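# Shelve the desk flask in the incubator, then close it

## Task

Take the flask sitting on the desk and set it on the one free spot among the otherwise occupied incubator shelves. It must lie flat directly on the shelf, keep the face that was up on the desk facing up, and have nothing sticking out beyond the shelf's front edge. Afterwards the incubator has to be fully closed: the inner glass door completely shut with its latch rotated to horizontal, and the outer door completely shut. Pushing the other flasks aside a little is allowed, but each must finish within about a finger's width of its original spot, lying flat on a shelf, not on top of another flask, and with its original face up; otherwise the task fails. It also fails if any flask reaches the floor, if either door is slammed while opening or closing, or if the robot topples or finishes leaning.

## Robot and tools

ROBOT. TidyBot++: a mobile base 0.54 m long, 0.50 m wide and 0.38 m tall on four driven casters. It carries one seven-joint arm with a two-finger gripper. The shoulder sits 0.12 m ahead of the base centre and 0.68 m up. Segment lengths: upper arm 0.42 m, forearm 0.31 m, hand 0.31 m. Cameras: base_camera (644x364 pinhole) and wrist_camera (644x476 fisheye, looking along the hand). The arm begins folded with the hand facing down, reaching up to 0.08 m beyond the base front.

FRAMES. Base frame: origin on the floor beneath the base centre, x ahead, y to the left, z upward, in metres. hand_pose reports the point between the finger pads in this frame; the hand's own z axis runs out along the fingers and the fingers close along its y axis. The odometry frame is the base frame as it stood when the scene began; base_odometry is wheel-count only, so slip reads as motion. Heading is in radians, positive leftward, -3.142 to 3.142. base_tilt gives forward and right lean in degrees.

move. One action per call, built from base, joints, target and optional speeds; cameras and blocking are not part of the action.
- base: an object of relative offsets from where the base is now, measured along the base's axes at the start: translate_m (metres, forward positive, -2 to 2), strafe_m (metres, left positive, -2 to 2), rotate_rad (radians, counter-clockwise from above positive, -6.3 to 6.3).
- joints: an object of absolute joint angles by name. joint_1_rad (any angle; positive turns the arm clockwise viewed from above, opposite to heading), joint_2_rad shoulder (-2.249 to 2.249; 0 is upright, positive leans forward), joint_3_rad (any angle), joint_4_rad elbow (-2.579 to 2.579; 0 straight; negative bends forward when joint_3 is 3.14), joint_5_rad (any angle), joint_6_rad wrist (-2.099 to 2.099), joint_7_rad (any angle; at 1.57 with hand down the fingers open left-right), gripper_pos (0 fully open to 1 fully closed; gap about 85 x (1 - gripper_pos) mm). Unbounded joints go the short way round, so rotate in steps under half a turn.
- target: one list of seven numbers, an absolute hand pose in the base frame: x, y, z in metres, then quaternion qw, qx, qy, qz. With target, joints may only carry gripper_pos.
- speeds: caps for this action, translate_m and strafe_m 0.05 to 0.5 m/s, rotate_rad 0.1 to 1.57 rad/s. For a combined translate+strafe give the cap under just one key.
- cameras: list of base_camera, wrist_camera or all; omitted means all, [] means none.
- blocking: true or omitted returns once everything is at rest; false returns within about half a second while motion continues. A later move overrides only the joints or base it names.

wait: seconds (0 to 10) plus cameras; commands nothing, returns state and images, ends early when running moves settle. stop: brakes all your running motions (cameras optional). zoom_image: camera and region [x0, y0, x1, y1] in image pixels, origin top-left, at most 504x504. finished_scene: scene, the integer of the current scene; irreversible, and the goal must hold without the robot.

RESULTS. "move" shows done or the worst status. base_status, joint_status and hand_status read moving, done, off_target, stopped, contact_stop, time_out, not_followed or torque_fault. hand_status done means within 10 mm and 2 degrees; most targets finish off_target within a few cm. hand_target is where the commanded joints would place the hand. motor_effort is percent of maximum torque, bracketed value is the action's peak. "joint command not followed" or "pose unreachable" means a check withheld the arm; "cause:" explains. on_its_own lists uncommanded behaviour. "ARM HIT" flags a hard collision with the base or itself. A Motor temperatures line gives per-joint heat; MOTOR HOT appears at 60 °C, an OVER-TEMPERATURE FAULT at 75 °C makes the arm sink for 30 to 60 s. A refused call, a contact_stop, a time_out or a torque fault cancels the remaining move, wait and finished_scene calls in that reply.

CORRECTING. To fix position, add (wanted position minus read hand_pose) to your last target. To hold the hand steady after a target, resend hand_target, not hand_pose. After a joints move, send last command plus (wanted minus read). Loads make the arm sag; never command a loaded joint to its current reading. A held object landing on a surface shows as hand_pose stalling while commanded z keeps dropping.

CAUTIONS. The arm ignores obstacles and keeps pushing on whatever it hits; base contact is unchecked. Reaching far from the folded pose, swinging sideways while extended, or driving while the arm snags something above about 0.6 m can tip the robot; backing off rights a slight lean. Hands pointing down reach at most about 0.94 m high, only near the base. Torque limits are 104.5 N m for joints 1 to 4 and 51.3 N m for 5 to 7; exceeding one freezes the arm for 10 s. Move incubator doors slowly to avoid slamming, grip gently, don't squeeze objects still resting on something, and never release a flask in motion or let one fall. Loose objects may occasionally get a brief external push.

Each tool is called after "Call:" as a command line: name --argument value for each argument, lists and objects as JSON in quotes; but a table of rows of numbers goes row by row, as --pt "numbers of a row", without its own name.

## Session

Call:
move

Scene clock: 0.00 s.
Motor temperatures (°C): [32 21 24 32 35 36 39]
base_odometry: x=+0.000 y=+0.000 heading=+0.000
base_tilt: forward=+0.1 right=-0.3
base_status: not commanded
joint_positions: joint_1_rad=+0.042 joint_2_rad=-0.342 joint_3_rad=+3.141 joint_4_rad=-2.506 joint_5_rad=-0.027 joint_6_rad=-0.916 joint_7_rad=+1.559 gripper_pos=+0.000
joint_status: not commanded
motor_effort: joint_1_rad=+0 joint_2_rad=-1 joint_3_rad=+0 joint_4_rad=+15 joint_5_rad=+1 joint_6_rad=+1 joint_7_rad=+1
hand_pose: x=+0.2581 y=+0.0022 z=+0.5919 quat_wxyz=(-0.010, +0.999, -0.034, +0.031) (m; base frame)
hand_target: x=+0.2583 y=+0.0022 z=+0.5920 quat_wxyz=(-0.010, +0.999, -0.034, +0.031) (m; base frame)
hand_status: not commanded
pictures: base_camera, wrist_camera

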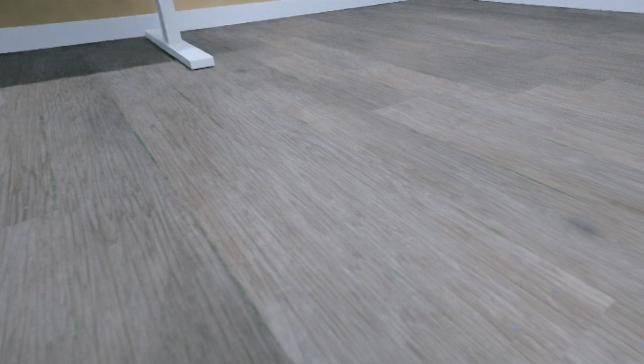

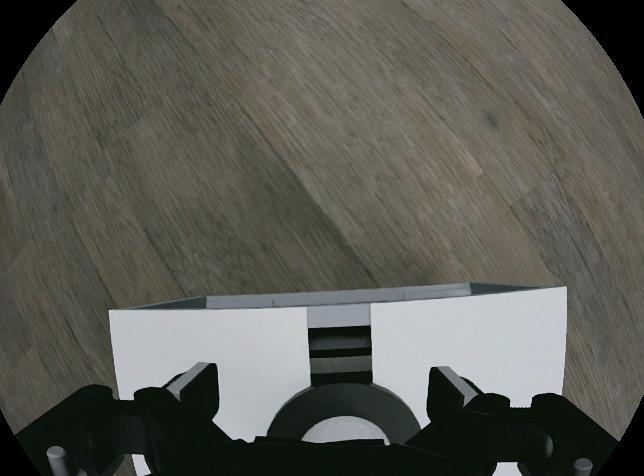

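Call:
move --joints '{"joint_6_rad": 0.5}'

Call:
move --base '{"rotate_rad": 1.0}'

Call:
move --base '{"rotate_rad": 1.0}'

Call:
move --base '{"rotate_rad": 2.14}'

Call:
move --base '{"rotate_rad": 1.07}'

Scene clock: 9.30 s.
Motor temperatures (°C): [32 21 24 32 35 36 39]
move: done
base_odometry: x=+0.000 y=+0.000 heading=+0.000
base_tilt: forward=+0.1 right=-0.3
base_status: not commanded
joint_positions: joint_1_rad=+0.042 joint_2_rad=-0.342 joint_3_rad=+3.141 joint_4_rad=-2.506 joint_5_rad=-0.027 joint_6_rad=+0.451 joint_7_rad=+1.559 gripper_pos=+0.000
joint_status: all done
motor_effort: joint_1_rad=+0(1) joint_2_rad=-7(7) joint_3_rad=-1(1) joint_4_rad=+19(20) joint_5_rad=+1(1) joint_6_rad=+9(9) joint_7_rad=+0(1)
hand_pose: x=+0.5462 y=-0.0197 z=+0.8585 quat_wxyz=(+0.006, +0.755, -0.033, +0.655) (m; base frame)
hand_target: x=+0.5481 y=-0.0201 z=+0.8739 quat_wxyz=(+0.007, +0.738, -0.032, +0.674) (m; base frame)
hand_status: not commanded
pictures: base_camera, wrist_camera

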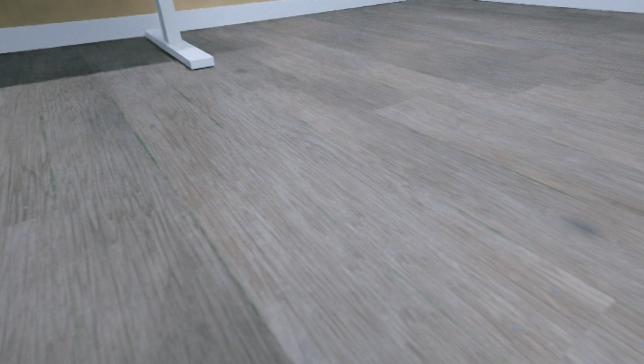

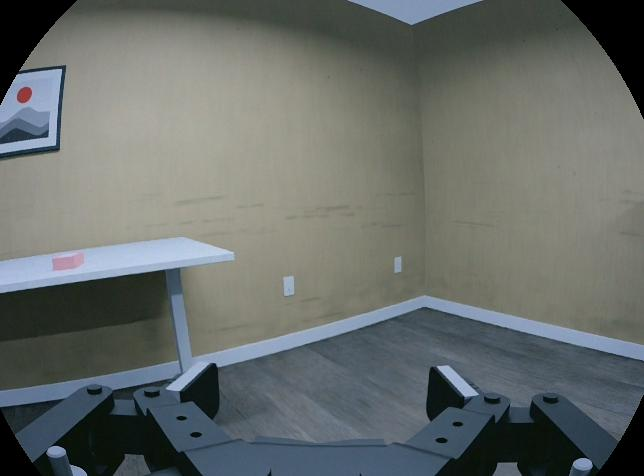

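Scene clock: 11.23 s.
Motor temperatures (°C): [32 21 24 32 35 36 39]
move: done
base_odometry: x=+0.000 y=+0.000 heading=+1.000
base_tilt: forward=+0.1 right=-0.4
base_status: done
joint_positions: joint_1_rad=+0.042 joint_2_rad=-0.342 joint_3_rad=+3.141 joint_4_rad=-2.506 joint_5_rad=-0.027 joint_6_rad=+0.451 joint_7_rad=+1.559 gripper_pos=+0.000
joint_status: not commanded
motor_effort: joint_1_rad=-1(2) joint_2_rad=-7(7) joint_3_rad=+0(2) joint_4_rad=+19(20) joint_5_rad=+0(1) joint_6_rad=+9(9) joint_7_rad=+1(1)
hand_pose: x=+0.5462 y=-0.0196 z=+0.8586 quat_wxyz=(+0.006, +0.755, -0.033, +0.655) (m; base frame)
hand_target: x=+0.5481 y=-0.0201 z=+0.8739 quat_wxyz=(+0.007, +0.738, -0.032, +0.674) (m; base frame)
hand_status: not commanded
pictures: base_camera, wrist_camera

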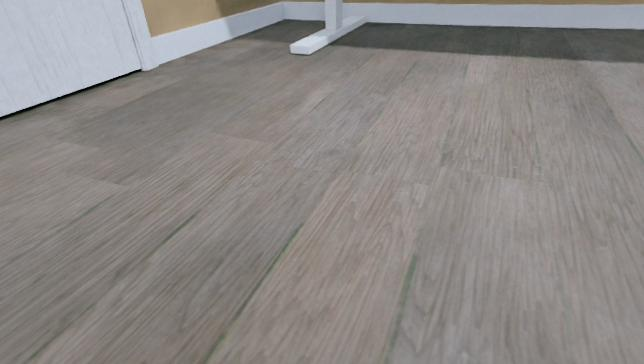

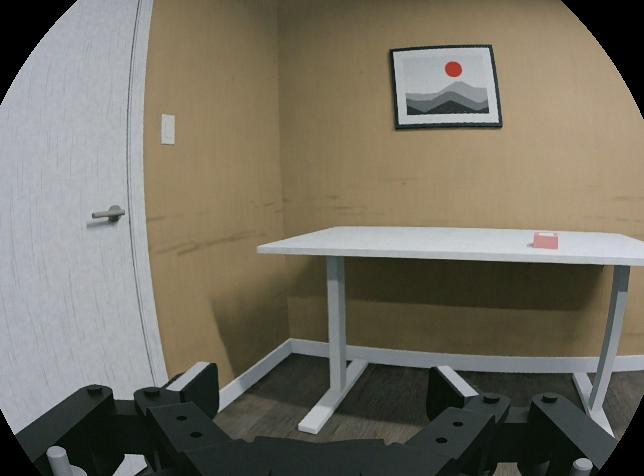

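Scene clock: 13.13 s.
Motor temperatures (°C): [32 21 24 32 35 36 39]
move: done
base_odometry: x=+0.000 y=+0.000 heading=+2.000
base_tilt: forward=+0.0 right=-0.3
base_status: done
joint_positions: joint_1_rad=+0.041 joint_2_rad=-0.342 joint_3_rad=+3.141 joint_4_rad=-2.506 joint_5_rad=-0.027 joint_6_rad=+0.451 joint_7_rad=+1.559 gripper_pos=+0.000
joint_status: not commanded
motor_effort: joint_1_rad=+0(2) joint_2_rad=-7(7) joint_3_rad=-1(2) joint_4_rad=+19(20) joint_5_rad=+0(1) joint_6_rad=+9(9) joint_7_rad=+1(1)
hand_pose: x=+0.5462 y=-0.0195 z=+0.8586 quat_wxyz=(+0.006, +0.755, -0.032, +0.655) (m; base frame)
hand_target: x=+0.5481 y=-0.0201 z=+0.8739 quat_wxyz=(+0.007, +0.738, -0.032, +0.674) (m; base frame)
hand_status: not commanded
pictures: base_camera, wrist_camera

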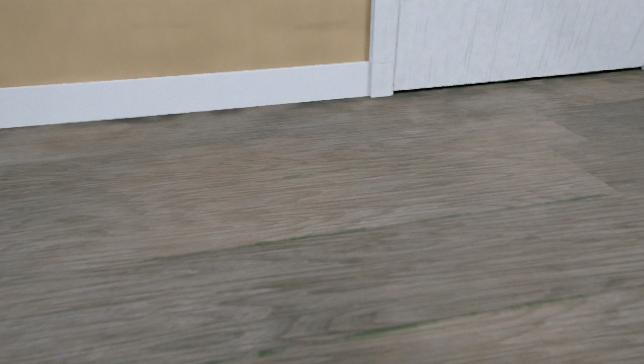

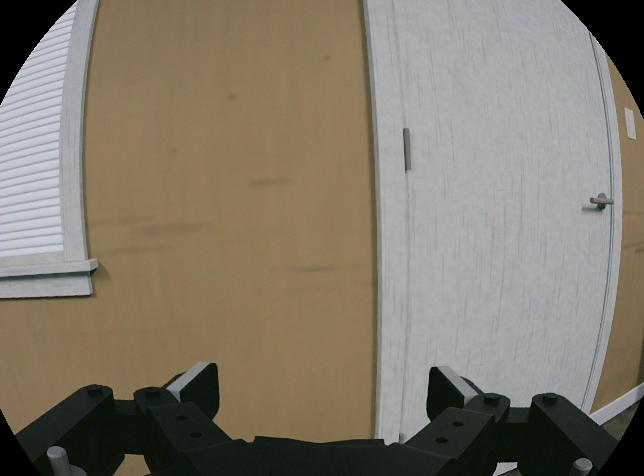

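Scene clock: 15.80 s.
Motor temperatures (°C): [32 21 24 32 35 36 39]
move: done
base_odometry: x=+0.000 y=+0.000 heading=-2.144
base_tilt: forward=+0.0 right=-0.3
base_status: done
joint_positions: joint_1_rad=+0.041 joint_2_rad=-0.342 joint_3_rad=+3.141 joint_4_rad=-2.506 joint_5_rad=-0.027 joint_6_rad=+0.451 joint_7_rad=+1.559 gripper_pos=+0.000
joint_status: not commanded
motor_effort: joint_1_rad=-1(2) joint_2_rad=-7(8) joint_3_rad=+0(3) joint_4_rad=+20(20) joint_5_rad=+0(1) joint_6_rad=+9(9) joint_7_rad=+1(1)
hand_pose: x=+0.5462 y=-0.0195 z=+0.8586 quat_wxyz=(+0.006, +0.755, -0.032, +0.655) (m; base frame)
hand_target: x=+0.5481 y=-0.0201 z=+0.8739 quat_wxyz=(+0.007, +0.738, -0.032, +0.674) (m; base frame)
hand_status: not commanded
pictures: base_camera, wrist_camera

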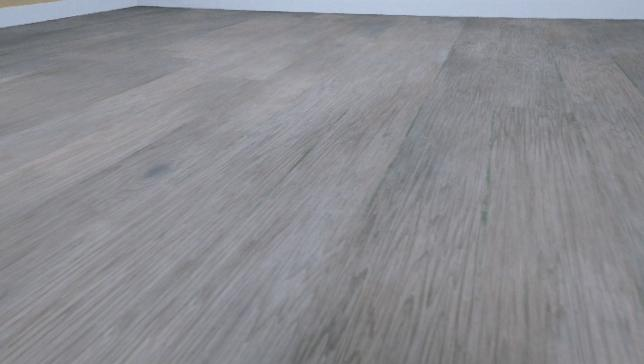

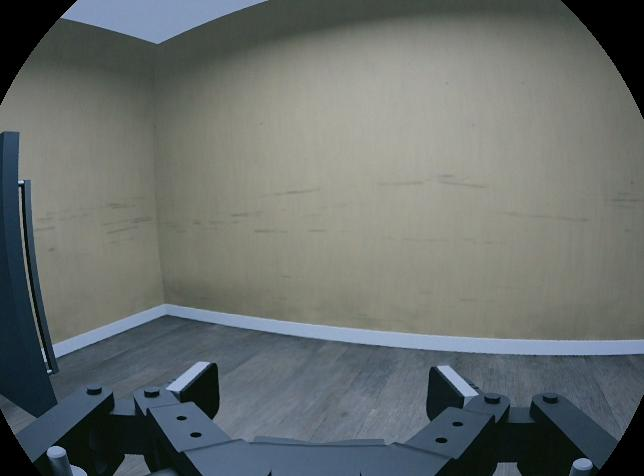

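Scene clock: 17.73 s.
Motor temperatures (°C): [32 21 24 32 35 36 39]
move: done
base_odometry: x=+0.000 y=+0.000 heading=-1.074
base_tilt: forward=+0.0 right=-0.3
base_status: done
joint_positions: joint_1_rad=+0.041 joint_2_rad=-0.342 joint_3_rad=+3.140 joint_4_rad=-2.506 joint_5_rad=-0.027 joint_6_rad=+0.451 joint_7_rad=+1.559 gripper_pos=+0.000
joint_status: not commanded
motor_effort: joint_1_rad=-1(2) joint_2_rad=-7(7) joint_3_rad=-1(2) joint_4_rad=+19(20) joint_5_rad=+0(1) joint_6_rad=+9(9) joint_7_rad=+0(1)
hand_pose: x=+0.5462 y=-0.0195 z=+0.8586 quat_wxyz=(+0.006, +0.755, -0.032, +0.655) (m; base frame)
hand_target: x=+0.5481 y=-0.0201 z=+0.8739 quat_wxyz=(+0.007, +0.738, -0.032, +0.674) (m; base frame)
hand_status: not commanded
pictures: base_camera, wrist_camera

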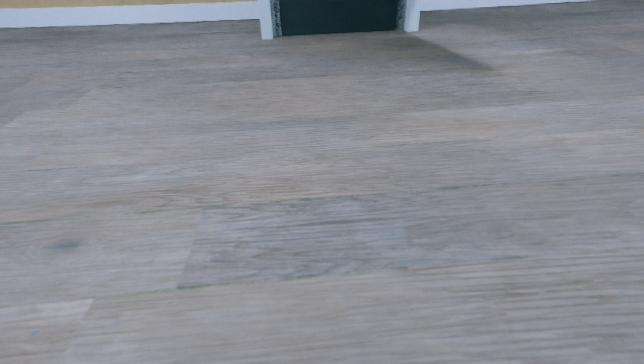

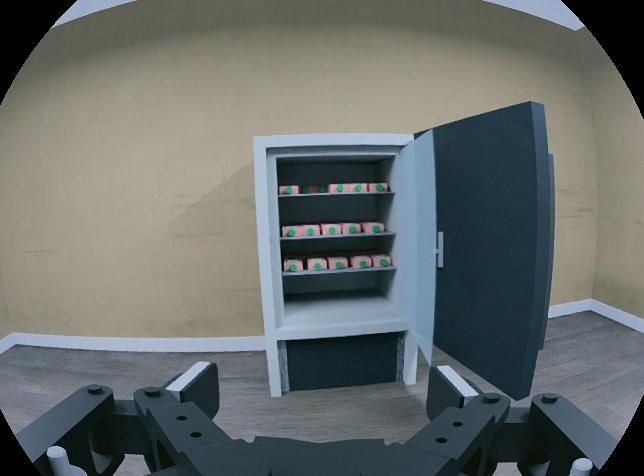

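Call:
zoom_image --camera "wrist_camera" --region '[260, 130, 450, 290]'

Call:
zoom_image --camera "wrist_camera" --region '[240, 90, 580, 410]'

Scaled by 2.653.

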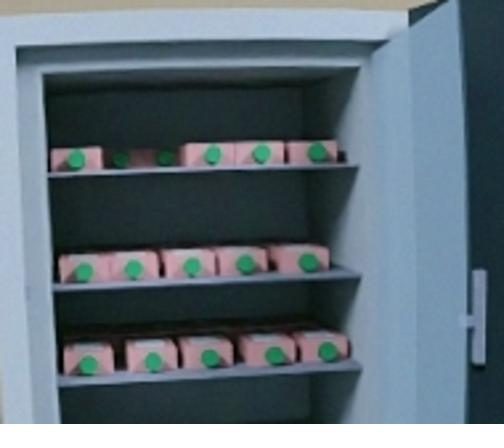

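Scaled by 1.482.

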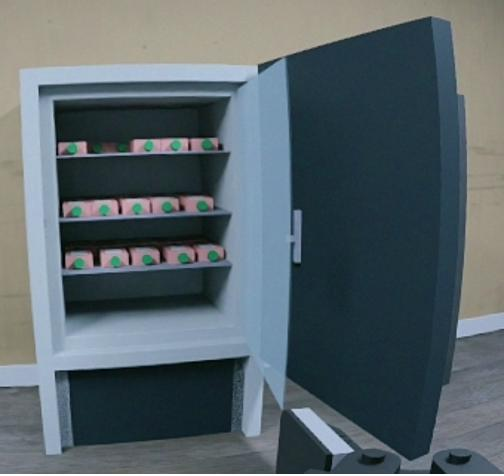

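Call:
move --base '{"rotate_rad": 1.944}' --cameras '["base_camera"]'

Call:
move --base '{"translate_m": 0.6, "strafe_m": -0.8}'

Scene clock: 58.57 s.
Motor temperatures (°C): [32 21 24 32 35 36 39]
move: done
base_odometry: x=+0.000 y=+0.000 heading=+0.870
base_tilt: forward=+0.0 right=-0.3
base_status: done
joint_positions: joint_1_rad=+0.041 joint_2_rad=-0.342 joint_3_rad=+3.141 joint_4_rad=-2.506 joint_5_rad=-0.027 joint_6_rad=+0.452 joint_7_rad=+1.559 gripper_pos=+0.000
joint_status: not commanded
motor_effort: joint_1_rad=+0(2) joint_2_rad=-7(8) joint_3_rad=-1(2) joint_4_rad=+19(20) joint_5_rad=+0(1) joint_6_rad=+9(9) joint_7_rad=+1(1)
hand_pose: x=+0.5462 y=-0.0195 z=+0.8587 quat_wxyz=(+0.006, +0.755, -0.032, +0.655) (m; base frame)
hand_target: x=+0.5481 y=-0.0201 z=+0.8739 quat_wxyz=(+0.007, +0.738, -0.032, +0.674) (m; base frame)
hand_status: not commanded
pictures: base_camera

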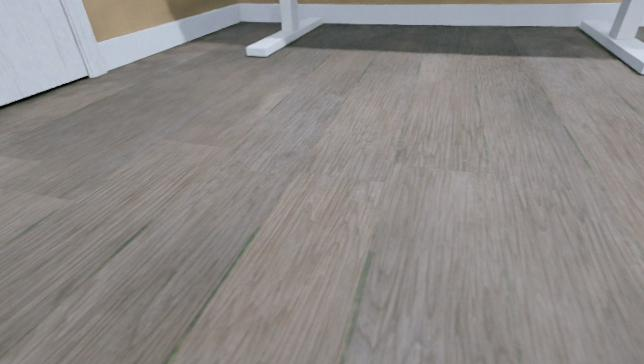

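Scene clock: 62.00 s.
Motor temperatures (°C): [32 21 24 32 35 36 39]
move: done
base_odometry: x=+0.998 y=-0.058 heading=+0.870
base_tilt: forward=+0.0 right=-0.3
base_status: done
joint_positions: joint_1_rad=+0.041 joint_2_rad=-0.342 joint_3_rad=+3.141 joint_4_rad=-2.506 joint_5_rad=-0.027 joint_6_rad=+0.453 joint_7_rad=+1.559 gripper_pos=+0.000
joint_status: not commanded
motor_effort: joint_1_rad=-1(1) joint_2_rad=-6(9) joint_3_rad=+0(2) joint_4_rad=+19(20) joint_5_rad=+1(1) joint_6_rad=+9(9) joint_7_rad=+1(1)
hand_pose: x=+0.5463 y=-0.0195 z=+0.8590 quat_wxyz=(+0.006, +0.754, -0.032, +0.656) (m; base frame)
hand_target: x=+0.5481 y=-0.0201 z=+0.8739 quat_wxyz=(+0.007, +0.738, -0.032, +0.674) (m; base frame)
hand_status: not commanded
pictures: base_camera, wrist_camera

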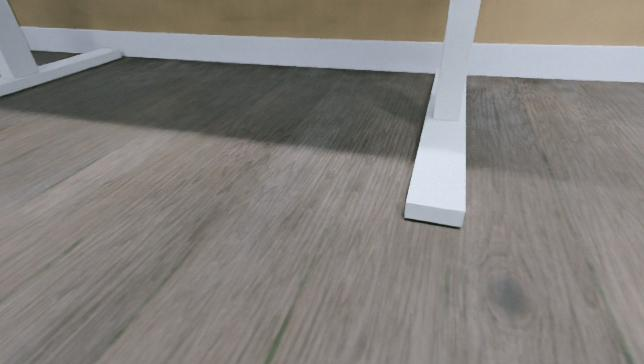

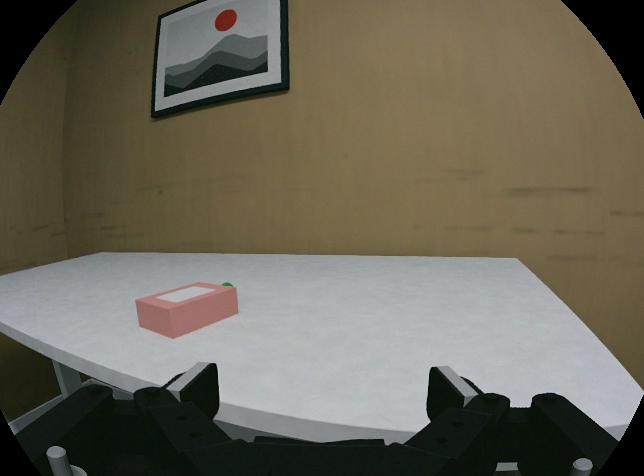

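Call:
zoom_image --camera "wrist_camera" --region '[100, 250, 280, 360]'

Scaled by 2.800.

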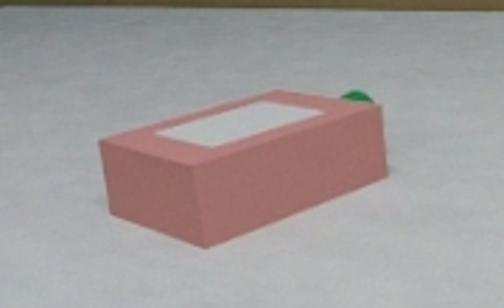

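Call:
move --joints '{"joint_1_rad": 0.0, "joint_2_rad": 0.087, "joint_3_rad": 3.1416, "joint_4_rad": -1.15, "joint_5_rad": 0.0, "joint_6_rad": -1.6, "joint_7_rad": 1.57}'

Scene clock: 96.43 s.
Motor temperatures (°C): [32 21 24 32 35 36 39]
move: done
base_odometry: x=+0.998 y=-0.058 heading=+0.870
base_tilt: forward=+0.1 right=-0.2
base_status: not commanded
joint_positions: joint_1_rad=+0.016 joint_2_rad=+0.075 joint_3_rad=+3.141 joint_4_rad=-1.168 joint_5_rad=-0.027 joint_6_rad=-1.545 joint_7_rad=+1.559 gripper_pos=+0.000
joint_status: all done
motor_effort: joint_1_rad=+0(2) joint_2_rad=-21(21) joint_3_rad=+0(2) joint_4_rad=+18(22) joint_5_rad=+0(1) joint_6_rad=+3(10) joint_7_rad=+1(1)
hand_pose: x=+0.5558 y=+0.0032 z=+0.9107 quat_wxyz=(-0.013, +0.984, -0.011, +0.176) (m; base frame)
hand_target: x=+0.5459 y=+0.0013 z=+0.9070 quat_wxyz=(+0.000, +0.988, +0.000, +0.152) (m; base frame)
hand_status: not commanded
pictures: base_camera, wrist_camera

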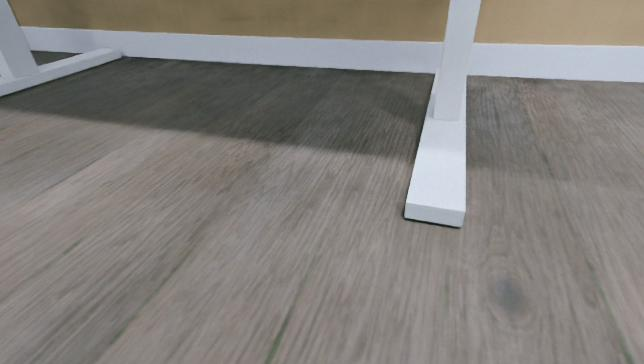

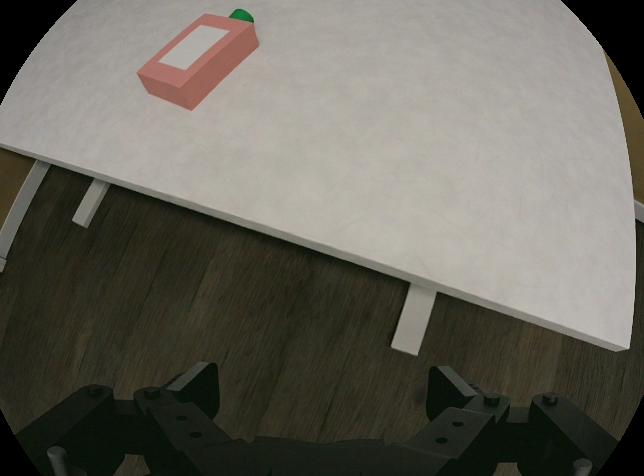

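Call:
move --base '{"translate_m": 0.2, "strafe_m": 0.53, "rotate_rad": -0.56}'

Scene clock: 156.07 s.
Motor temperatures (°C): [32 21 24 32 35 35 39]
move: done
base_odometry: x=+0.722 y=+0.437 heading=+0.310
base_tilt: forward=+0.1 right=-0.3
base_status: done
joint_positions: joint_1_rad=+0.002 joint_2_rad=+0.081 joint_3_rad=+3.142 joint_4_rad=-1.167 joint_5_rad=-0.027 joint_6_rad=-1.549 joint_7_rad=+1.559 gripper_pos=+0.000
joint_status: not commanded
motor_effort: joint_1_rad=+0(4) joint_2_rad=-20(22) joint_3_rad=-1(4) joint_4_rad=+18(18) joint_5_rad=+0(2) joint_6_rad=+3(4) joint_7_rad=+1(1)
hand_pose: x=+0.5562 y=+0.0085 z=+0.9077 quat_wxyz=(-0.014, +0.985, -0.005, +0.171) (m; base frame)
hand_target: x=+0.5459 y=+0.0013 z=+0.9070 quat_wxyz=(+0.000, +0.988, +0.000, +0.152) (m; base frame)
hand_status: not commanded
pictures: base_camera, wrist_camera

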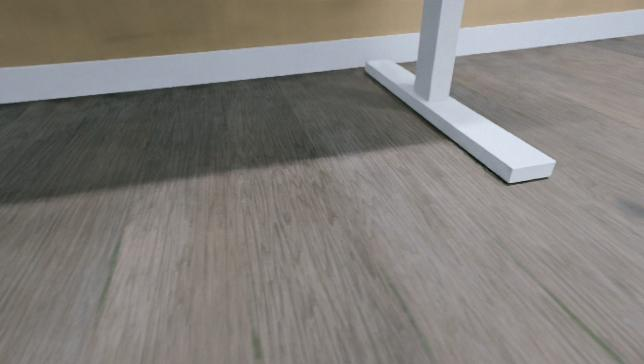

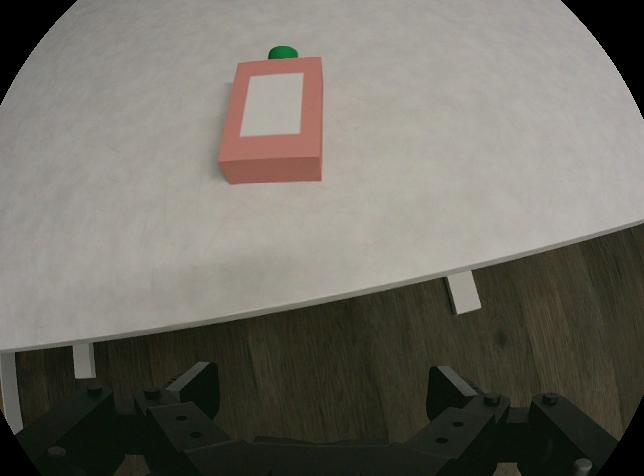

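Call:
move --base '{"translate_m": 0.1, "strafe_m": 0.04}'

Scene clock: 166.00 s.
Motor temperatures (°C): [32 21 24 32 35 35 39]
move: done
base_odometry: x=+0.805 y=+0.506 heading=+0.310
base_tilt: forward=+0.1 right=-0.3
base_status: done
joint_positions: joint_1_rad=+0.002 joint_2_rad=+0.098 joint_3_rad=+3.142 joint_4_rad=-1.166 joint_5_rad=-0.027 joint_6_rad=-1.553 joint_7_rad=+1.559 gripper_pos=+0.000
joint_status: not commanded
motor_effort: joint_1_rad=+1(2) joint_2_rad=-21(25) joint_3_rad=-1(2) joint_4_rad=+18(19) joint_5_rad=+0(1) joint_6_rad=+3(4) joint_7_rad=+1(1)
hand_pose: x=+0.5592 y=+0.0085 z=+0.9009 quat_wxyz=(-0.014, +0.987, -0.005, +0.162) (m; base frame)
hand_target: x=+0.5459 y=+0.0013 z=+0.9070 quat_wxyz=(+0.000, +0.988, +0.000, +0.152) (m; base frame)
hand_status: not commanded
pictures: base_camera, wrist_camera

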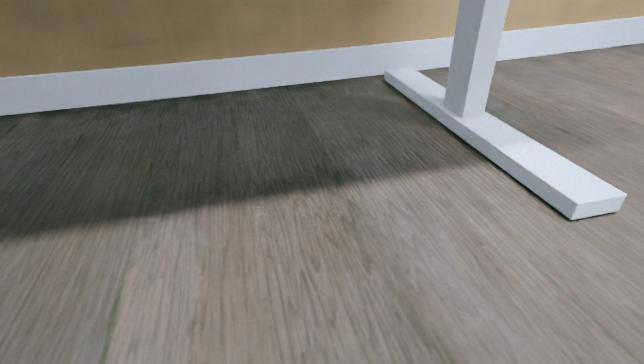

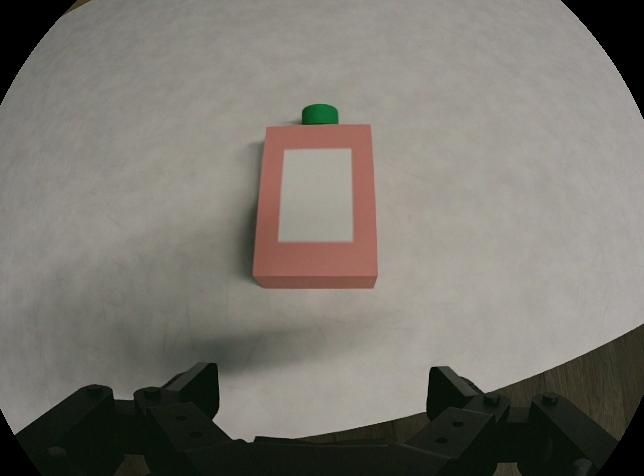

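Call:
move --base '{"translate_m": 0.2}' --cameras '[]'

Call:
move --target '[0.59, 0.0, 0.88, 0, 1, 0, 0]'

Scene clock: 220.73 s.
Motor temperatures (°C): [32 21 24 32 35 35 39]
move: done
base_odometry: x=+0.996 y=+0.567 heading=+0.310
base_tilt: forward=+0.0 right=-0.3
base_status: done
joint_positions: joint_1_rad=+0.002 joint_2_rad=+0.100 joint_3_rad=+3.142 joint_4_rad=-1.165 joint_5_rad=-0.027 joint_6_rad=-1.554 joint_7_rad=+1.559 gripper_pos=+0.000
joint_status: not commanded
motor_effort: joint_1_rad=+0(1) joint_2_rad=-21(25) joint_3_rad=-2(2) joint_4_rad=+18(18) joint_5_rad=+0(1) joint_6_rad=+3(4) joint_7_rad=+0(1)
hand_pose: x=+0.5595 y=+0.0085 z=+0.9000 quat_wxyz=(-0.014, +0.987, -0.005, +0.161) (m; base frame)
hand_target: x=+0.5459 y=+0.0013 z=+0.9070 quat_wxyz=(+0.000, +0.988, +0.000, +0.152) (m; base frame)
hand_status: not commanded
pictures: none
No camera images: "cameras" was empty.

Scene clock: 222.70 s.
Motor temperatures (°C): [32 21 24 32 35 35 39]
move: off_target
base_odometry: x=+0.996 y=+0.567 heading=+0.310
base_tilt: forward=+0.1 right=-0.3
base_status: not commanded
joint_positions: joint_1_rad=+0.001 joint_2_rad=+0.458 joint_3_rad=+3.165 joint_4_rad=-0.701 joint_5_rad=-0.027 joint_6_rad=-1.950 joint_7_rad=+1.559 gripper_pos=+0.000
joint_status: not commanded
motor_effort: joint_1_rad=+0(1) joint_2_rad=-32(34) joint_3_rad=-1(2) joint_4_rad=+16(18) joint_5_rad=+0(1) joint_6_rad=+1(3) joint_7_rad=+1(1)
hand_pose: x=+0.6035 y=+0.0006 z=+0.8738 quat_wxyz=(-0.007, +1.000, -0.011, +0.016) (m; base frame)
hand_target: x=+0.5900 y=+0.0000 z=+0.8800 quat_wxyz=(+0.000, +1.000, +0.000, +0.000) (m; base frame)
hand_status: off_target (0.015 m and 2.4 deg from the pose sent, 0.037 m and 18.6 deg at the start)
pictures: base_camera, wrist_camera

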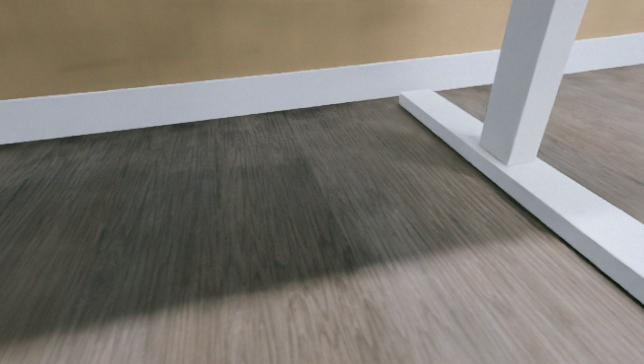

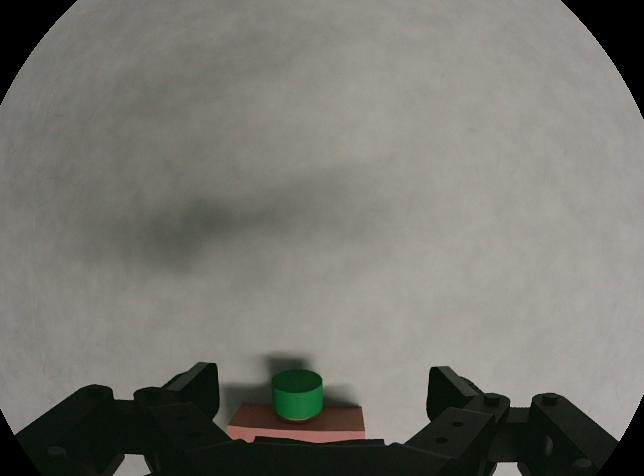

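Call:
move --target '[0.562, 0.014, 0.84, 0, 1, 0, 0]' --cameras '["wrist_camera"]'

Scene clock: 238.77 s.
Motor temperatures (°C): [32 21 24 32 35 35 39]
move: off_target
base_odometry: x=+0.996 y=+0.567 heading=+0.310
base_tilt: forward=+0.0 right=-0.3
base_status: not commanded
joint_positions: joint_1_rad=-0.031 joint_2_rad=+0.356 joint_3_rad=+3.165 joint_4_rad=-0.996 joint_5_rad=-0.027 joint_6_rad=-1.853 joint_7_rad=+1.559 gripper_pos=+0.000
joint_status: not commanded
motor_effort: joint_1_rad=-1(1) joint_2_rad=-29(32) joint_3_rad=+0(2) joint_4_rad=+16(17) joint_5_rad=+0(1) joint_6_rad=+0(1) joint_7_rad=+0(1)
hand_pose: x=+0.5527 y=+0.0146 z=+0.8339 quat_wxyz=(-0.009, +0.999, +0.002, -0.032) (m; base frame)
hand_target: x=+0.5620 y=+0.0140 z=+0.8400 quat_wxyz=(+0.000, +1.000, +0.000, +0.000) (m; base frame)
hand_status: off_target (0.011 m and 3.8 deg from the pose sent, 0.055 m and 2.4 deg at the start)
pictures: wrist_camera

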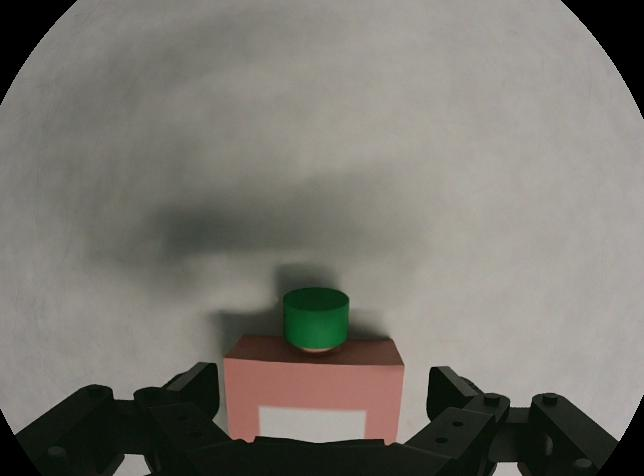

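Call:
move --target '[0.572, 0.018, 0.808, 0.0, 0.9998, 0, 0.02]' --cameras '["wrist_camera"]'

Scene clock: 251.40 s.
Motor temperatures (°C): [32 21 24 32 35 35 39]
move: off_target
base_odometry: x=+0.996 y=+0.567 heading=+0.310
base_tilt: forward=+0.0 right=-0.3
base_status: not commanded
joint_positions: joint_1_rad=-0.039 joint_2_rad=+0.320 joint_3_rad=+3.165 joint_4_rad=-1.124 joint_5_rad=-0.027 joint_6_rad=-1.702 joint_7_rad=+1.559 gripper_pos=+0.000
joint_status: not commanded
motor_effort: joint_1_rad=+0(1) joint_2_rad=-25(29) joint_3_rad=-1(2) joint_4_rad=+15(17) joint_5_rad=+1(4) joint_6_rad=+1(1) joint_7_rad=+0(1)
hand_pose: x=+0.5618 y=+0.0181 z=+0.8097 quat_wxyz=(-0.010, +1.000, +0.004, -0.002) (m; base frame)
hand_target: x=+0.5720 y=+0.0180 z=+0.8080 quat_wxyz=(+0.000, +1.000, +0.000, +0.020) (m; base frame)
hand_status: off_target (0.010 m and 2.8 deg from the pose sent, 0.032 m and 6.0 deg at the start)
pictures: wrist_camera

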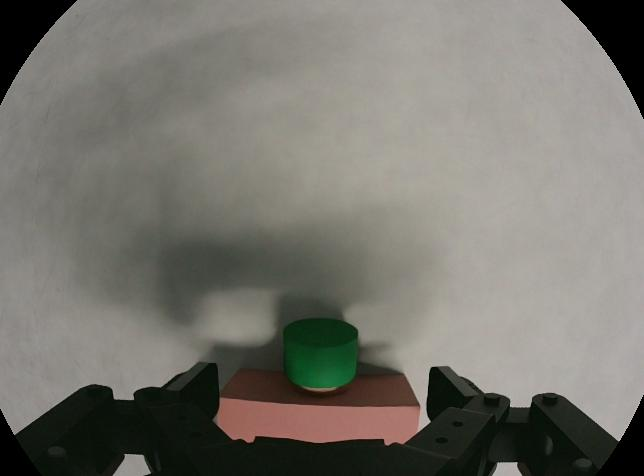

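Call:
move --target '[0.580, 0.019, 0.79, 0.0, 0.9998, 0, 0.02]' --cameras '["wrist_camera"]'

Scene clock: 258.00 s.
Motor temperatures (°C): [32 22 24 32 35 35 39]
move: off_target
base_odometry: x=+0.996 y=+0.567 heading=+0.310
base_tilt: forward=+0.0 right=-0.3
base_status: not commanded
joint_positions: joint_1_rad=-0.041 joint_2_rad=+0.310 joint_3_rad=+3.165 joint_4_rad=-1.142 joint_5_rad=-0.027 joint_6_rad=-1.647 joint_7_rad=+1.559 gripper_pos=+0.000
joint_status: not commanded
motor_effort: joint_1_rad=-1(1) joint_2_rad=-23(26) joint_3_rad=+0(1) joint_4_rad=+14(16) joint_5_rad=+1(2) joint_6_rad=+1(2) joint_7_rad=+1(1)
hand_pose: x=+0.5727 y=+0.0190 z=+0.8087 quat_wxyz=(-0.010, +1.000, +0.005, +0.021) (m; base frame)
hand_target: x=+0.5800 y=+0.0190 z=+0.7900 quat_wxyz=(+0.000, +1.000, +0.000, +0.020) (m; base frame)
hand_status: off_target (0.020 m and 1.3 deg from the pose sent, 0.027 m and 2.8 deg at the start)
pictures: wrist_camera

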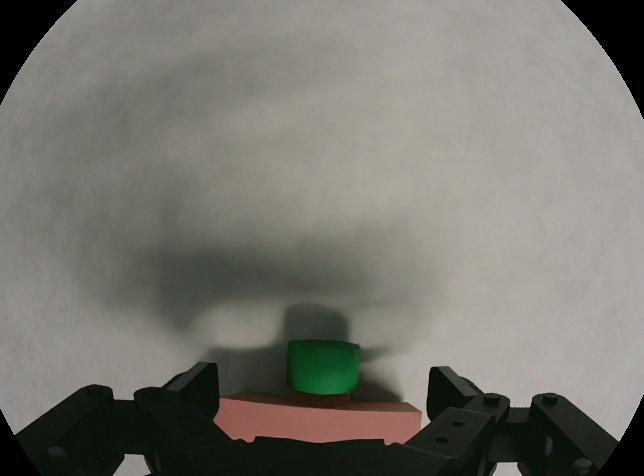

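Call:
move --target '[0.572, 0.019, 0.775, 0.0, 0.9998, 0, 0.0]' --cameras '["wrist_camera"]'

Scene clock: 264.50 s.
Motor temperatures (°C): [32 22 24 32 35 35 39]
move: off_target
base_odometry: x=+0.996 y=+0.567 heading=+0.310
base_tilt: forward=+0.0 right=-0.3
base_status: not commanded
joint_positions: joint_1_rad=-0.042 joint_2_rad=+0.303 joint_3_rad=+3.165 joint_4_rad=-1.154 joint_5_rad=-0.027 joint_6_rad=-1.633 joint_7_rad=+1.559 gripper_pos=+0.000
joint_status: not commanded
motor_effort: joint_1_rad=+0(1) joint_2_rad=-19(22) joint_3_rad=+0(1) joint_4_rad=+9(12) joint_5_rad=+2(3) joint_6_rad=-1(1) joint_7_rad=+1(1)
hand_pose: x=+0.5729 y=+0.0194 z=+0.8080 quat_wxyz=(-0.010, +1.000, +0.005, +0.026) (m; base frame)
hand_target: x=+0.5720 y=+0.0190 z=+0.7750 quat_wxyz=(+0.000, +1.000, +0.000, +0.000) (m; base frame)
hand_status: off_target (0.033 m and 3.2 deg from the pose sent, 0.034 m and 2.7 deg at the start)
pictures: wrist_camera

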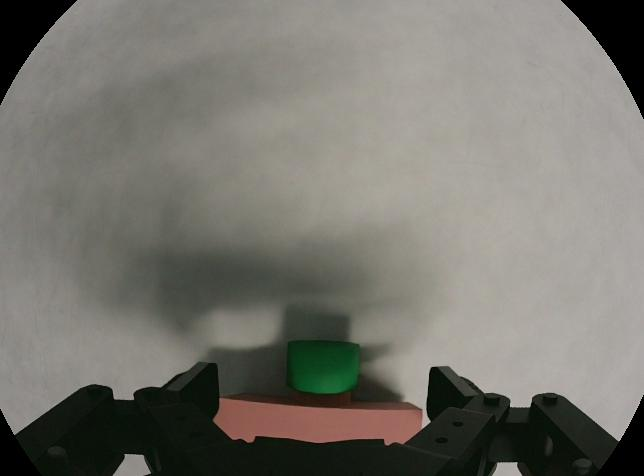

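Call:
move --target '[0.572, 0.019, 0.813, 0.0, 0.9998, 0, 0.01]' --cameras '[]'

Call:
move --joints '{"gripper_pos": 0.6}' --cameras '["wrist_camera"]'

Scene clock: 284.30 s.
Motor temperatures (°C): [32 22 24 32 35 35 39]
move: done
base_odometry: x=+0.996 y=+0.567 heading=+0.310
base_tilt: forward=+0.1 right=-0.4
base_status: not commanded
joint_positions: joint_1_rad=-0.042 joint_2_rad=+0.325 joint_3_rad=+3.165 joint_4_rad=-1.119 joint_5_rad=-0.027 joint_6_rad=-1.660 joint_7_rad=+1.559 gripper_pos=+0.000
joint_status: not commanded
motor_effort: joint_1_rad=-1(2) joint_2_rad=-29(29) joint_3_rad=-1(2) joint_4_rad=+17(17) joint_5_rad=+0(2) joint_6_rad=+1(1) joint_7_rad=+1(1)
hand_pose: x=+0.5766 y=+0.0198 z=+0.8092 quat_wxyz=(-0.010, +1.000, +0.006, +0.018) (m; base frame)
hand_target: x=+0.5720 y=+0.0190 z=+0.8130 quat_wxyz=(+0.000, +1.000, +0.000, +0.010) (m; base frame)
hand_status: done (0.006 m and 1.6 deg from the pose sent, 0.005 m and 2.2 deg at the start)
pictures: none
No camera images: "cameras" was empty.

Scene clock: 285.17 s.
Motor temperatures (°C): [32 22 24 32 35 35 39]
move: done
base_odometry: x=+0.996 y=+0.567 heading=+0.310
base_tilt: forward=+0.0 right=-0.3
base_status: not commanded
joint_positions: joint_1_rad=-0.042 joint_2_rad=+0.325 joint_3_rad=+3.165 joint_4_rad=-1.119 joint_5_rad=-0.027 joint_6_rad=-1.660 joint_7_rad=+1.559 gripper_pos=+0.600
joint_status: all done
motor_effort: joint_1_rad=-1(1) joint_2_rad=-29(29) joint_3_rad=-2(2) joint_4_rad=+17(17) joint_5_rad=+0(1) joint_6_rad=+1(1) joint_7_rad=+0(1)
hand_pose: x=+0.5768 y=+0.0198 z=+0.8094 quat_wxyz=(-0.010, +1.000, +0.006, +0.019) (m; base frame)
hand_target: x=+0.5720 y=+0.0190 z=+0.8130 quat_wxyz=(+0.000, +1.000, +0.000, +0.010) (m; base frame)
hand_status: not commanded
pictures: wrist_camera

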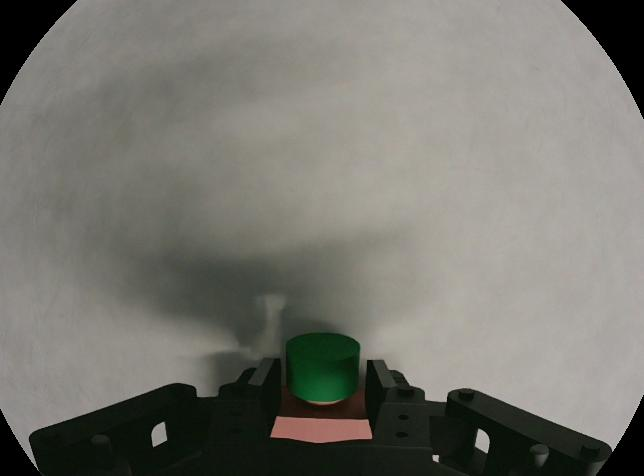

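Call:
move --joints '{"gripper_pos": 0.72}' --cameras '[]'

Call:
move --joints '{"gripper_pos": 0.8}' --cameras '["wrist_camera"]'

Scene clock: 289.87 s.
Motor temperatures (°C): [32 22 24 32 35 35 39]
move: done
base_odometry: x=+0.996 y=+0.567 heading=+0.310
base_tilt: forward=+0.0 right=-0.3
base_status: not commanded
joint_positions: joint_1_rad=-0.042 joint_2_rad=+0.323 joint_3_rad=+3.165 joint_4_rad=-1.105 joint_5_rad=-0.027 joint_6_rad=-1.660 joint_7_rad=+1.559 gripper_pos=+0.720
joint_status: all done
motor_effort: joint_1_rad=+0(1) joint_2_rad=-28(29) joint_3_rad=-2(2) joint_4_rad=+16(17) joint_5_rad=+0(0) joint_6_rad=+1(1) joint_7_rad=+0(1)
hand_pose: x=+0.5801 y=+0.0199 z=+0.8145 quat_wxyz=(-0.010, +1.000, +0.006, +0.026) (m; base frame)
hand_target: x=+0.5720 y=+0.0190 z=+0.8130 quat_wxyz=(+0.000, +1.000, +0.000, +0.010) (m; base frame)
hand_status: not commanded
pictures: none
No camera images: "cameras" was empty.

Scene clock: 290.37 s.
Motor temperatures (°C): [32 22 24 32 35 35 39]
move: done
base_odometry: x=+0.996 y=+0.567 heading=+0.310
base_tilt: forward=+0.0 right=-0.3
base_status: not commanded
joint_positions: joint_1_rad=-0.042 joint_2_rad=+0.323 joint_3_rad=+3.165 joint_4_rad=-1.102 joint_5_rad=-0.027 joint_6_rad=-1.660 joint_7_rad=+1.559 gripper_pos=+0.800
joint_status: all done
motor_effort: joint_1_rad=+0(1) joint_2_rad=-27(27) joint_3_rad=-1(2) joint_4_rad=+15(16) joint_5_rad=+0(0) joint_6_rad=+1(1) joint_7_rad=+0(1)
hand_pose: x=+0.5809 y=+0.0199 z=+0.8155 quat_wxyz=(-0.010, +1.000, +0.006, +0.028) (m; base frame)
hand_target: x=+0.5720 y=+0.0190 z=+0.8130 quat_wxyz=(+0.000, +1.000, +0.000, +0.010) (m; base frame)
hand_status: not commanded
pictures: wrist_camera

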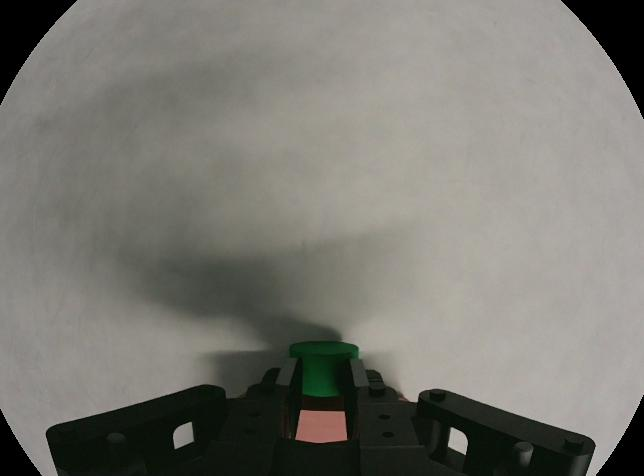

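Call:
move --joints '{"gripper_pos": 0.45}' --cameras '[]'

Call:
move --target '[0.58, 0.019, 0.84, 0.0, 0.9998, 0, 0.01]' --cameras '["wrist_camera"]'

Scene clock: 307.07 s.
Motor temperatures (°C): [32 22 24 32 35 35 39]
move: done
base_odometry: x=+0.996 y=+0.567 heading=+0.310
base_tilt: forward=+0.0 right=-0.3
base_status: not commanded
joint_positions: joint_1_rad=-0.042 joint_2_rad=+0.324 joint_3_rad=+3.165 joint_4_rad=-1.102 joint_5_rad=-0.027 joint_6_rad=-1.660 joint_7_rad=+1.559 gripper_pos=+0.450
joint_status: all done
motor_effort: joint_1_rad=+0(1) joint_2_rad=-29(29) joint_3_rad=-1(2) joint_4_rad=+17(18) joint_5_rad=+0(1) joint_6_rad=+1(1) joint_7_rad=+0(1)
hand_pose: x=+0.5810 y=+0.0199 z=+0.8151 quat_wxyz=(-0.010, +1.000, +0.006, +0.027) (m; base frame)
hand_target: x=+0.5720 y=+0.0190 z=+0.8130 quat_wxyz=(+0.000, +1.000, +0.000, +0.010) (m; base frame)
hand_status: not commanded
pictures: none
No camera images: "cameras" was empty.

Scene clock: 308.10 s.
Motor temperatures (°C): [32 22 24 32 35 35 39]
move: off_target
base_odometry: x=+0.996 y=+0.567 heading=+0.310
base_tilt: forward=+0.1 right=-0.4
base_status: not commanded
joint_positions: joint_1_rad=-0.042 joint_2_rad=+0.354 joint_3_rad=+3.165 joint_4_rad=-0.978 joint_5_rad=-0.027 joint_6_rad=-1.743 joint_7_rad=+1.559 gripper_pos=+0.450
joint_status: not commanded
motor_effort: joint_1_rad=+0(1) joint_2_rad=-30(30) joint_3_rad=-1(2) joint_4_rad=+17(18) joint_5_rad=+0(1) joint_6_rad=+1(1) joint_7_rad=+1(1)
hand_pose: x=+0.5910 y=+0.0205 z=+0.8403 quat_wxyz=(-0.010, +0.999, +0.007, +0.033) (m; base frame)
hand_target: x=+0.5800 y=+0.0190 z=+0.8400 quat_wxyz=(+0.000, +1.000, +0.000, +0.010) (m; base frame)
hand_status: off_target (0.011 m and 3.0 deg from the pose sent, 0.025 m and 2.4 deg at the start)
pictures: wrist_camera

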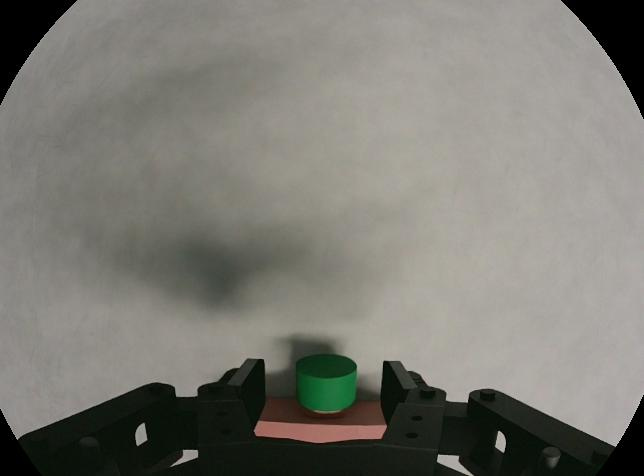

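Call:
move --target '[0.578, 0.018, 0.815, 0.0, 1.0, 0, -0.01]' --cameras '["wrist_camera"]'

Scene clock: 316.07 s.
Motor temperatures (°C): [32 22 24 32 35 35 39]
move: done
base_odometry: x=+0.996 y=+0.567 heading=+0.310
base_tilt: forward=+0.0 right=-0.3
base_status: not commanded
joint_positions: joint_1_rad=-0.042 joint_2_rad=+0.374 joint_3_rad=+3.165 joint_4_rad=-1.015 joint_5_rad=-0.027 joint_6_rad=-1.745 joint_7_rad=+1.559 gripper_pos=+0.450
joint_status: not commanded
motor_effort: joint_1_rad=+0(1) joint_2_rad=-30(31) joint_3_rad=-2(2) joint_4_rad=+17(17) joint_5_rad=+0(0) joint_6_rad=+1(1) joint_7_rad=+1(1)
hand_pose: x=+0.5844 y=+0.0203 z=+0.8188 quat_wxyz=(-0.009, +1.000, +0.007, +0.004) (m; base frame)
hand_target: x=+0.5780 y=+0.0180 z=+0.8150 quat_wxyz=(+0.000, +1.000, +0.000, -0.010) (m; base frame)
hand_status: done (0.008 m and 2.0 deg from the pose sent, 0.029 m and 5.2 deg at the start)
pictures: wrist_camera

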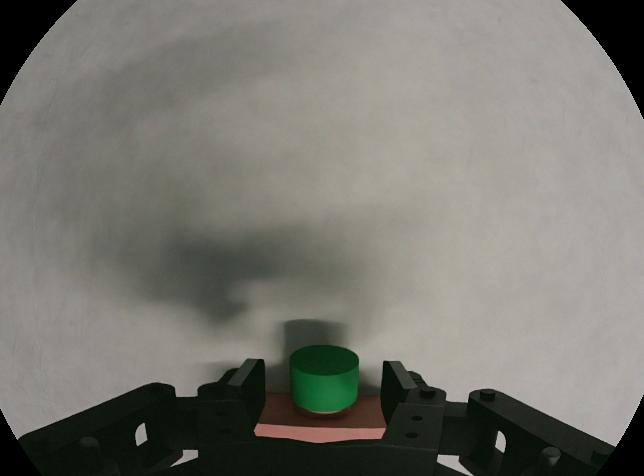

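Call:
move --target '[0.576, 0.017, 0.79, 0.0, 1.0, 0, -0.01]' --cameras '["wrist_camera"]'

Scene clock: 320.17 s.
Motor temperatures (°C): [32 22 24 32 35 35 39]
move: off_target
base_odometry: x=+0.996 y=+0.567 heading=+0.310
base_tilt: forward=+0.0 right=-0.3
base_status: not commanded
joint_positions: joint_1_rad=-0.042 joint_2_rad=+0.374 joint_3_rad=+3.165 joint_4_rad=-1.112 joint_5_rad=-0.027 joint_6_rad=-1.716 joint_7_rad=+1.559 gripper_pos=+0.450
joint_status: not commanded
motor_effort: joint_1_rad=-1(1) joint_2_rad=-30(31) joint_3_rad=-1(2) joint_4_rad=+16(17) joint_5_rad=+0(1) joint_6_rad=+0(1) joint_7_rad=+1(1)
hand_pose: x=+0.5671 y=+0.0197 z=+0.7891 quat_wxyz=(-0.009, +0.999, +0.006, -0.031) (m; base frame)
hand_target: x=+0.5760 y=+0.0170 z=+0.7900 quat_wxyz=(+0.000, +1.000, +0.000, -0.010) (m; base frame)
hand_status: off_target (0.009 m and 2.6 deg from the pose sent, 0.030 m and 2.0 deg at the start)
pictures: wrist_camera

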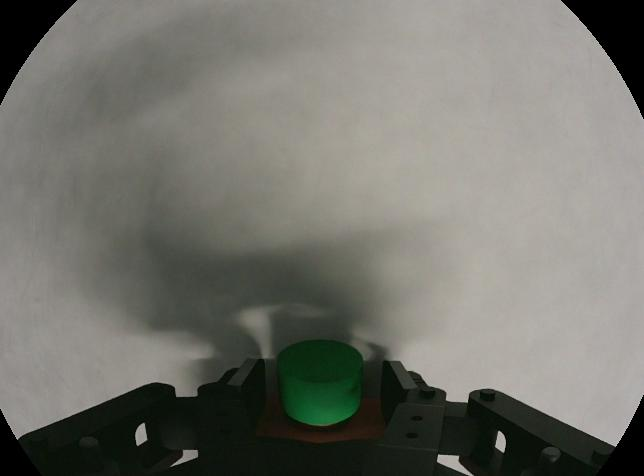

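Call:
move --target '[0.590, 0.017, 0.785, 0.0, 0.9998, 0, 0.018]' --cameras '["wrist_camera"]'

Scene clock: 324.77 s.
Motor temperatures (°C): [32 22 24 32 35 35 39]
move: off_target
base_odometry: x=+0.996 y=+0.567 heading=+0.310
base_tilt: forward=+0.1 right=-0.3
base_status: not commanded
joint_positions: joint_1_rad=-0.042 joint_2_rad=+0.366 joint_3_rad=+3.165 joint_4_rad=-1.141 joint_5_rad=-0.027 joint_6_rad=-1.646 joint_7_rad=+1.559 gripper_pos=+0.450
joint_status: not commanded
motor_effort: joint_1_rad=-1(1) joint_2_rad=-29(30) joint_3_rad=-1(2) joint_4_rad=+16(17) joint_5_rad=+0(1) joint_6_rad=+0(3) joint_7_rad=+0(1)
hand_pose: x=+0.5798 y=+0.0199 z=+0.7833 quat_wxyz=(-0.009, +1.000, +0.005, -0.006) (m; base frame)
hand_target: x=+0.5900 y=+0.0170 z=+0.7850 quat_wxyz=(+0.000, +1.000, +0.000, +0.018) (m; base frame)
hand_status: off_target (0.011 m and 3.0 deg from the pose sent, 0.023 m and 5.7 deg at the start)
pictures: wrist_camera

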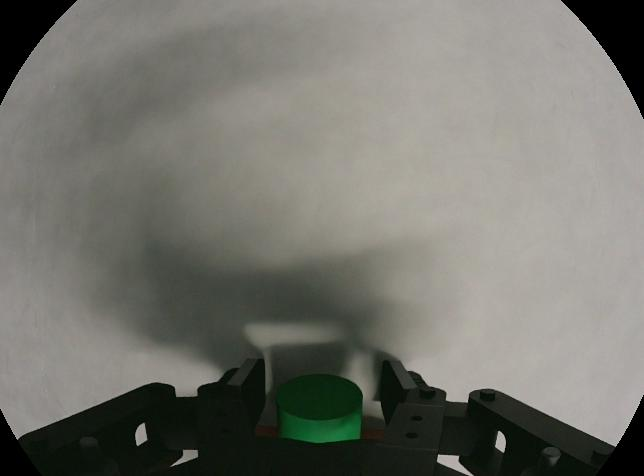

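Call:
move --target '[0.581, 0.017, 0.785, 0.0, 0.9998, 0, 0.015]' --cameras '["wrist_camera"]'

Scene clock: 341.77 s.
Motor temperatures (°C): [31 22 24 31 35 35 39]
move: off_target
base_odometry: x=+0.996 y=+0.567 heading=+0.310
base_tilt: forward=+0.0 right=-0.3
base_status: not commanded
joint_positions: joint_1_rad=-0.042 joint_2_rad=+0.351 joint_3_rad=+3.165 joint_4_rad=-1.164 joint_5_rad=-0.027 joint_6_rad=-1.640 joint_7_rad=+1.559 gripper_pos=+0.450
joint_status: not commanded
motor_effort: joint_1_rad=+0(1) joint_2_rad=-28(30) joint_3_rad=-1(2) joint_4_rad=+16(16) joint_5_rad=+0(1) joint_6_rad=+0(1) joint_7_rad=+0(1)
hand_pose: x=+0.5732 y=+0.0197 z=+0.7832 quat_wxyz=(-0.009, +1.000, +0.005, -0.007) (m; base frame)
hand_target: x=+0.5810 y=+0.0170 z=+0.7850 quat_wxyz=(+0.000, +1.000, +0.000, +0.015) (m; base frame)
hand_status: off_target (0.008 m and 2.8 deg from the pose sent, 0.004 m and 2.7 deg at the start)
pictures: wrist_camera

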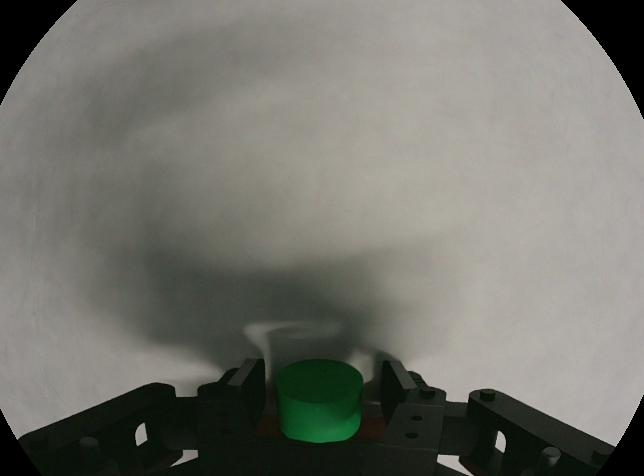

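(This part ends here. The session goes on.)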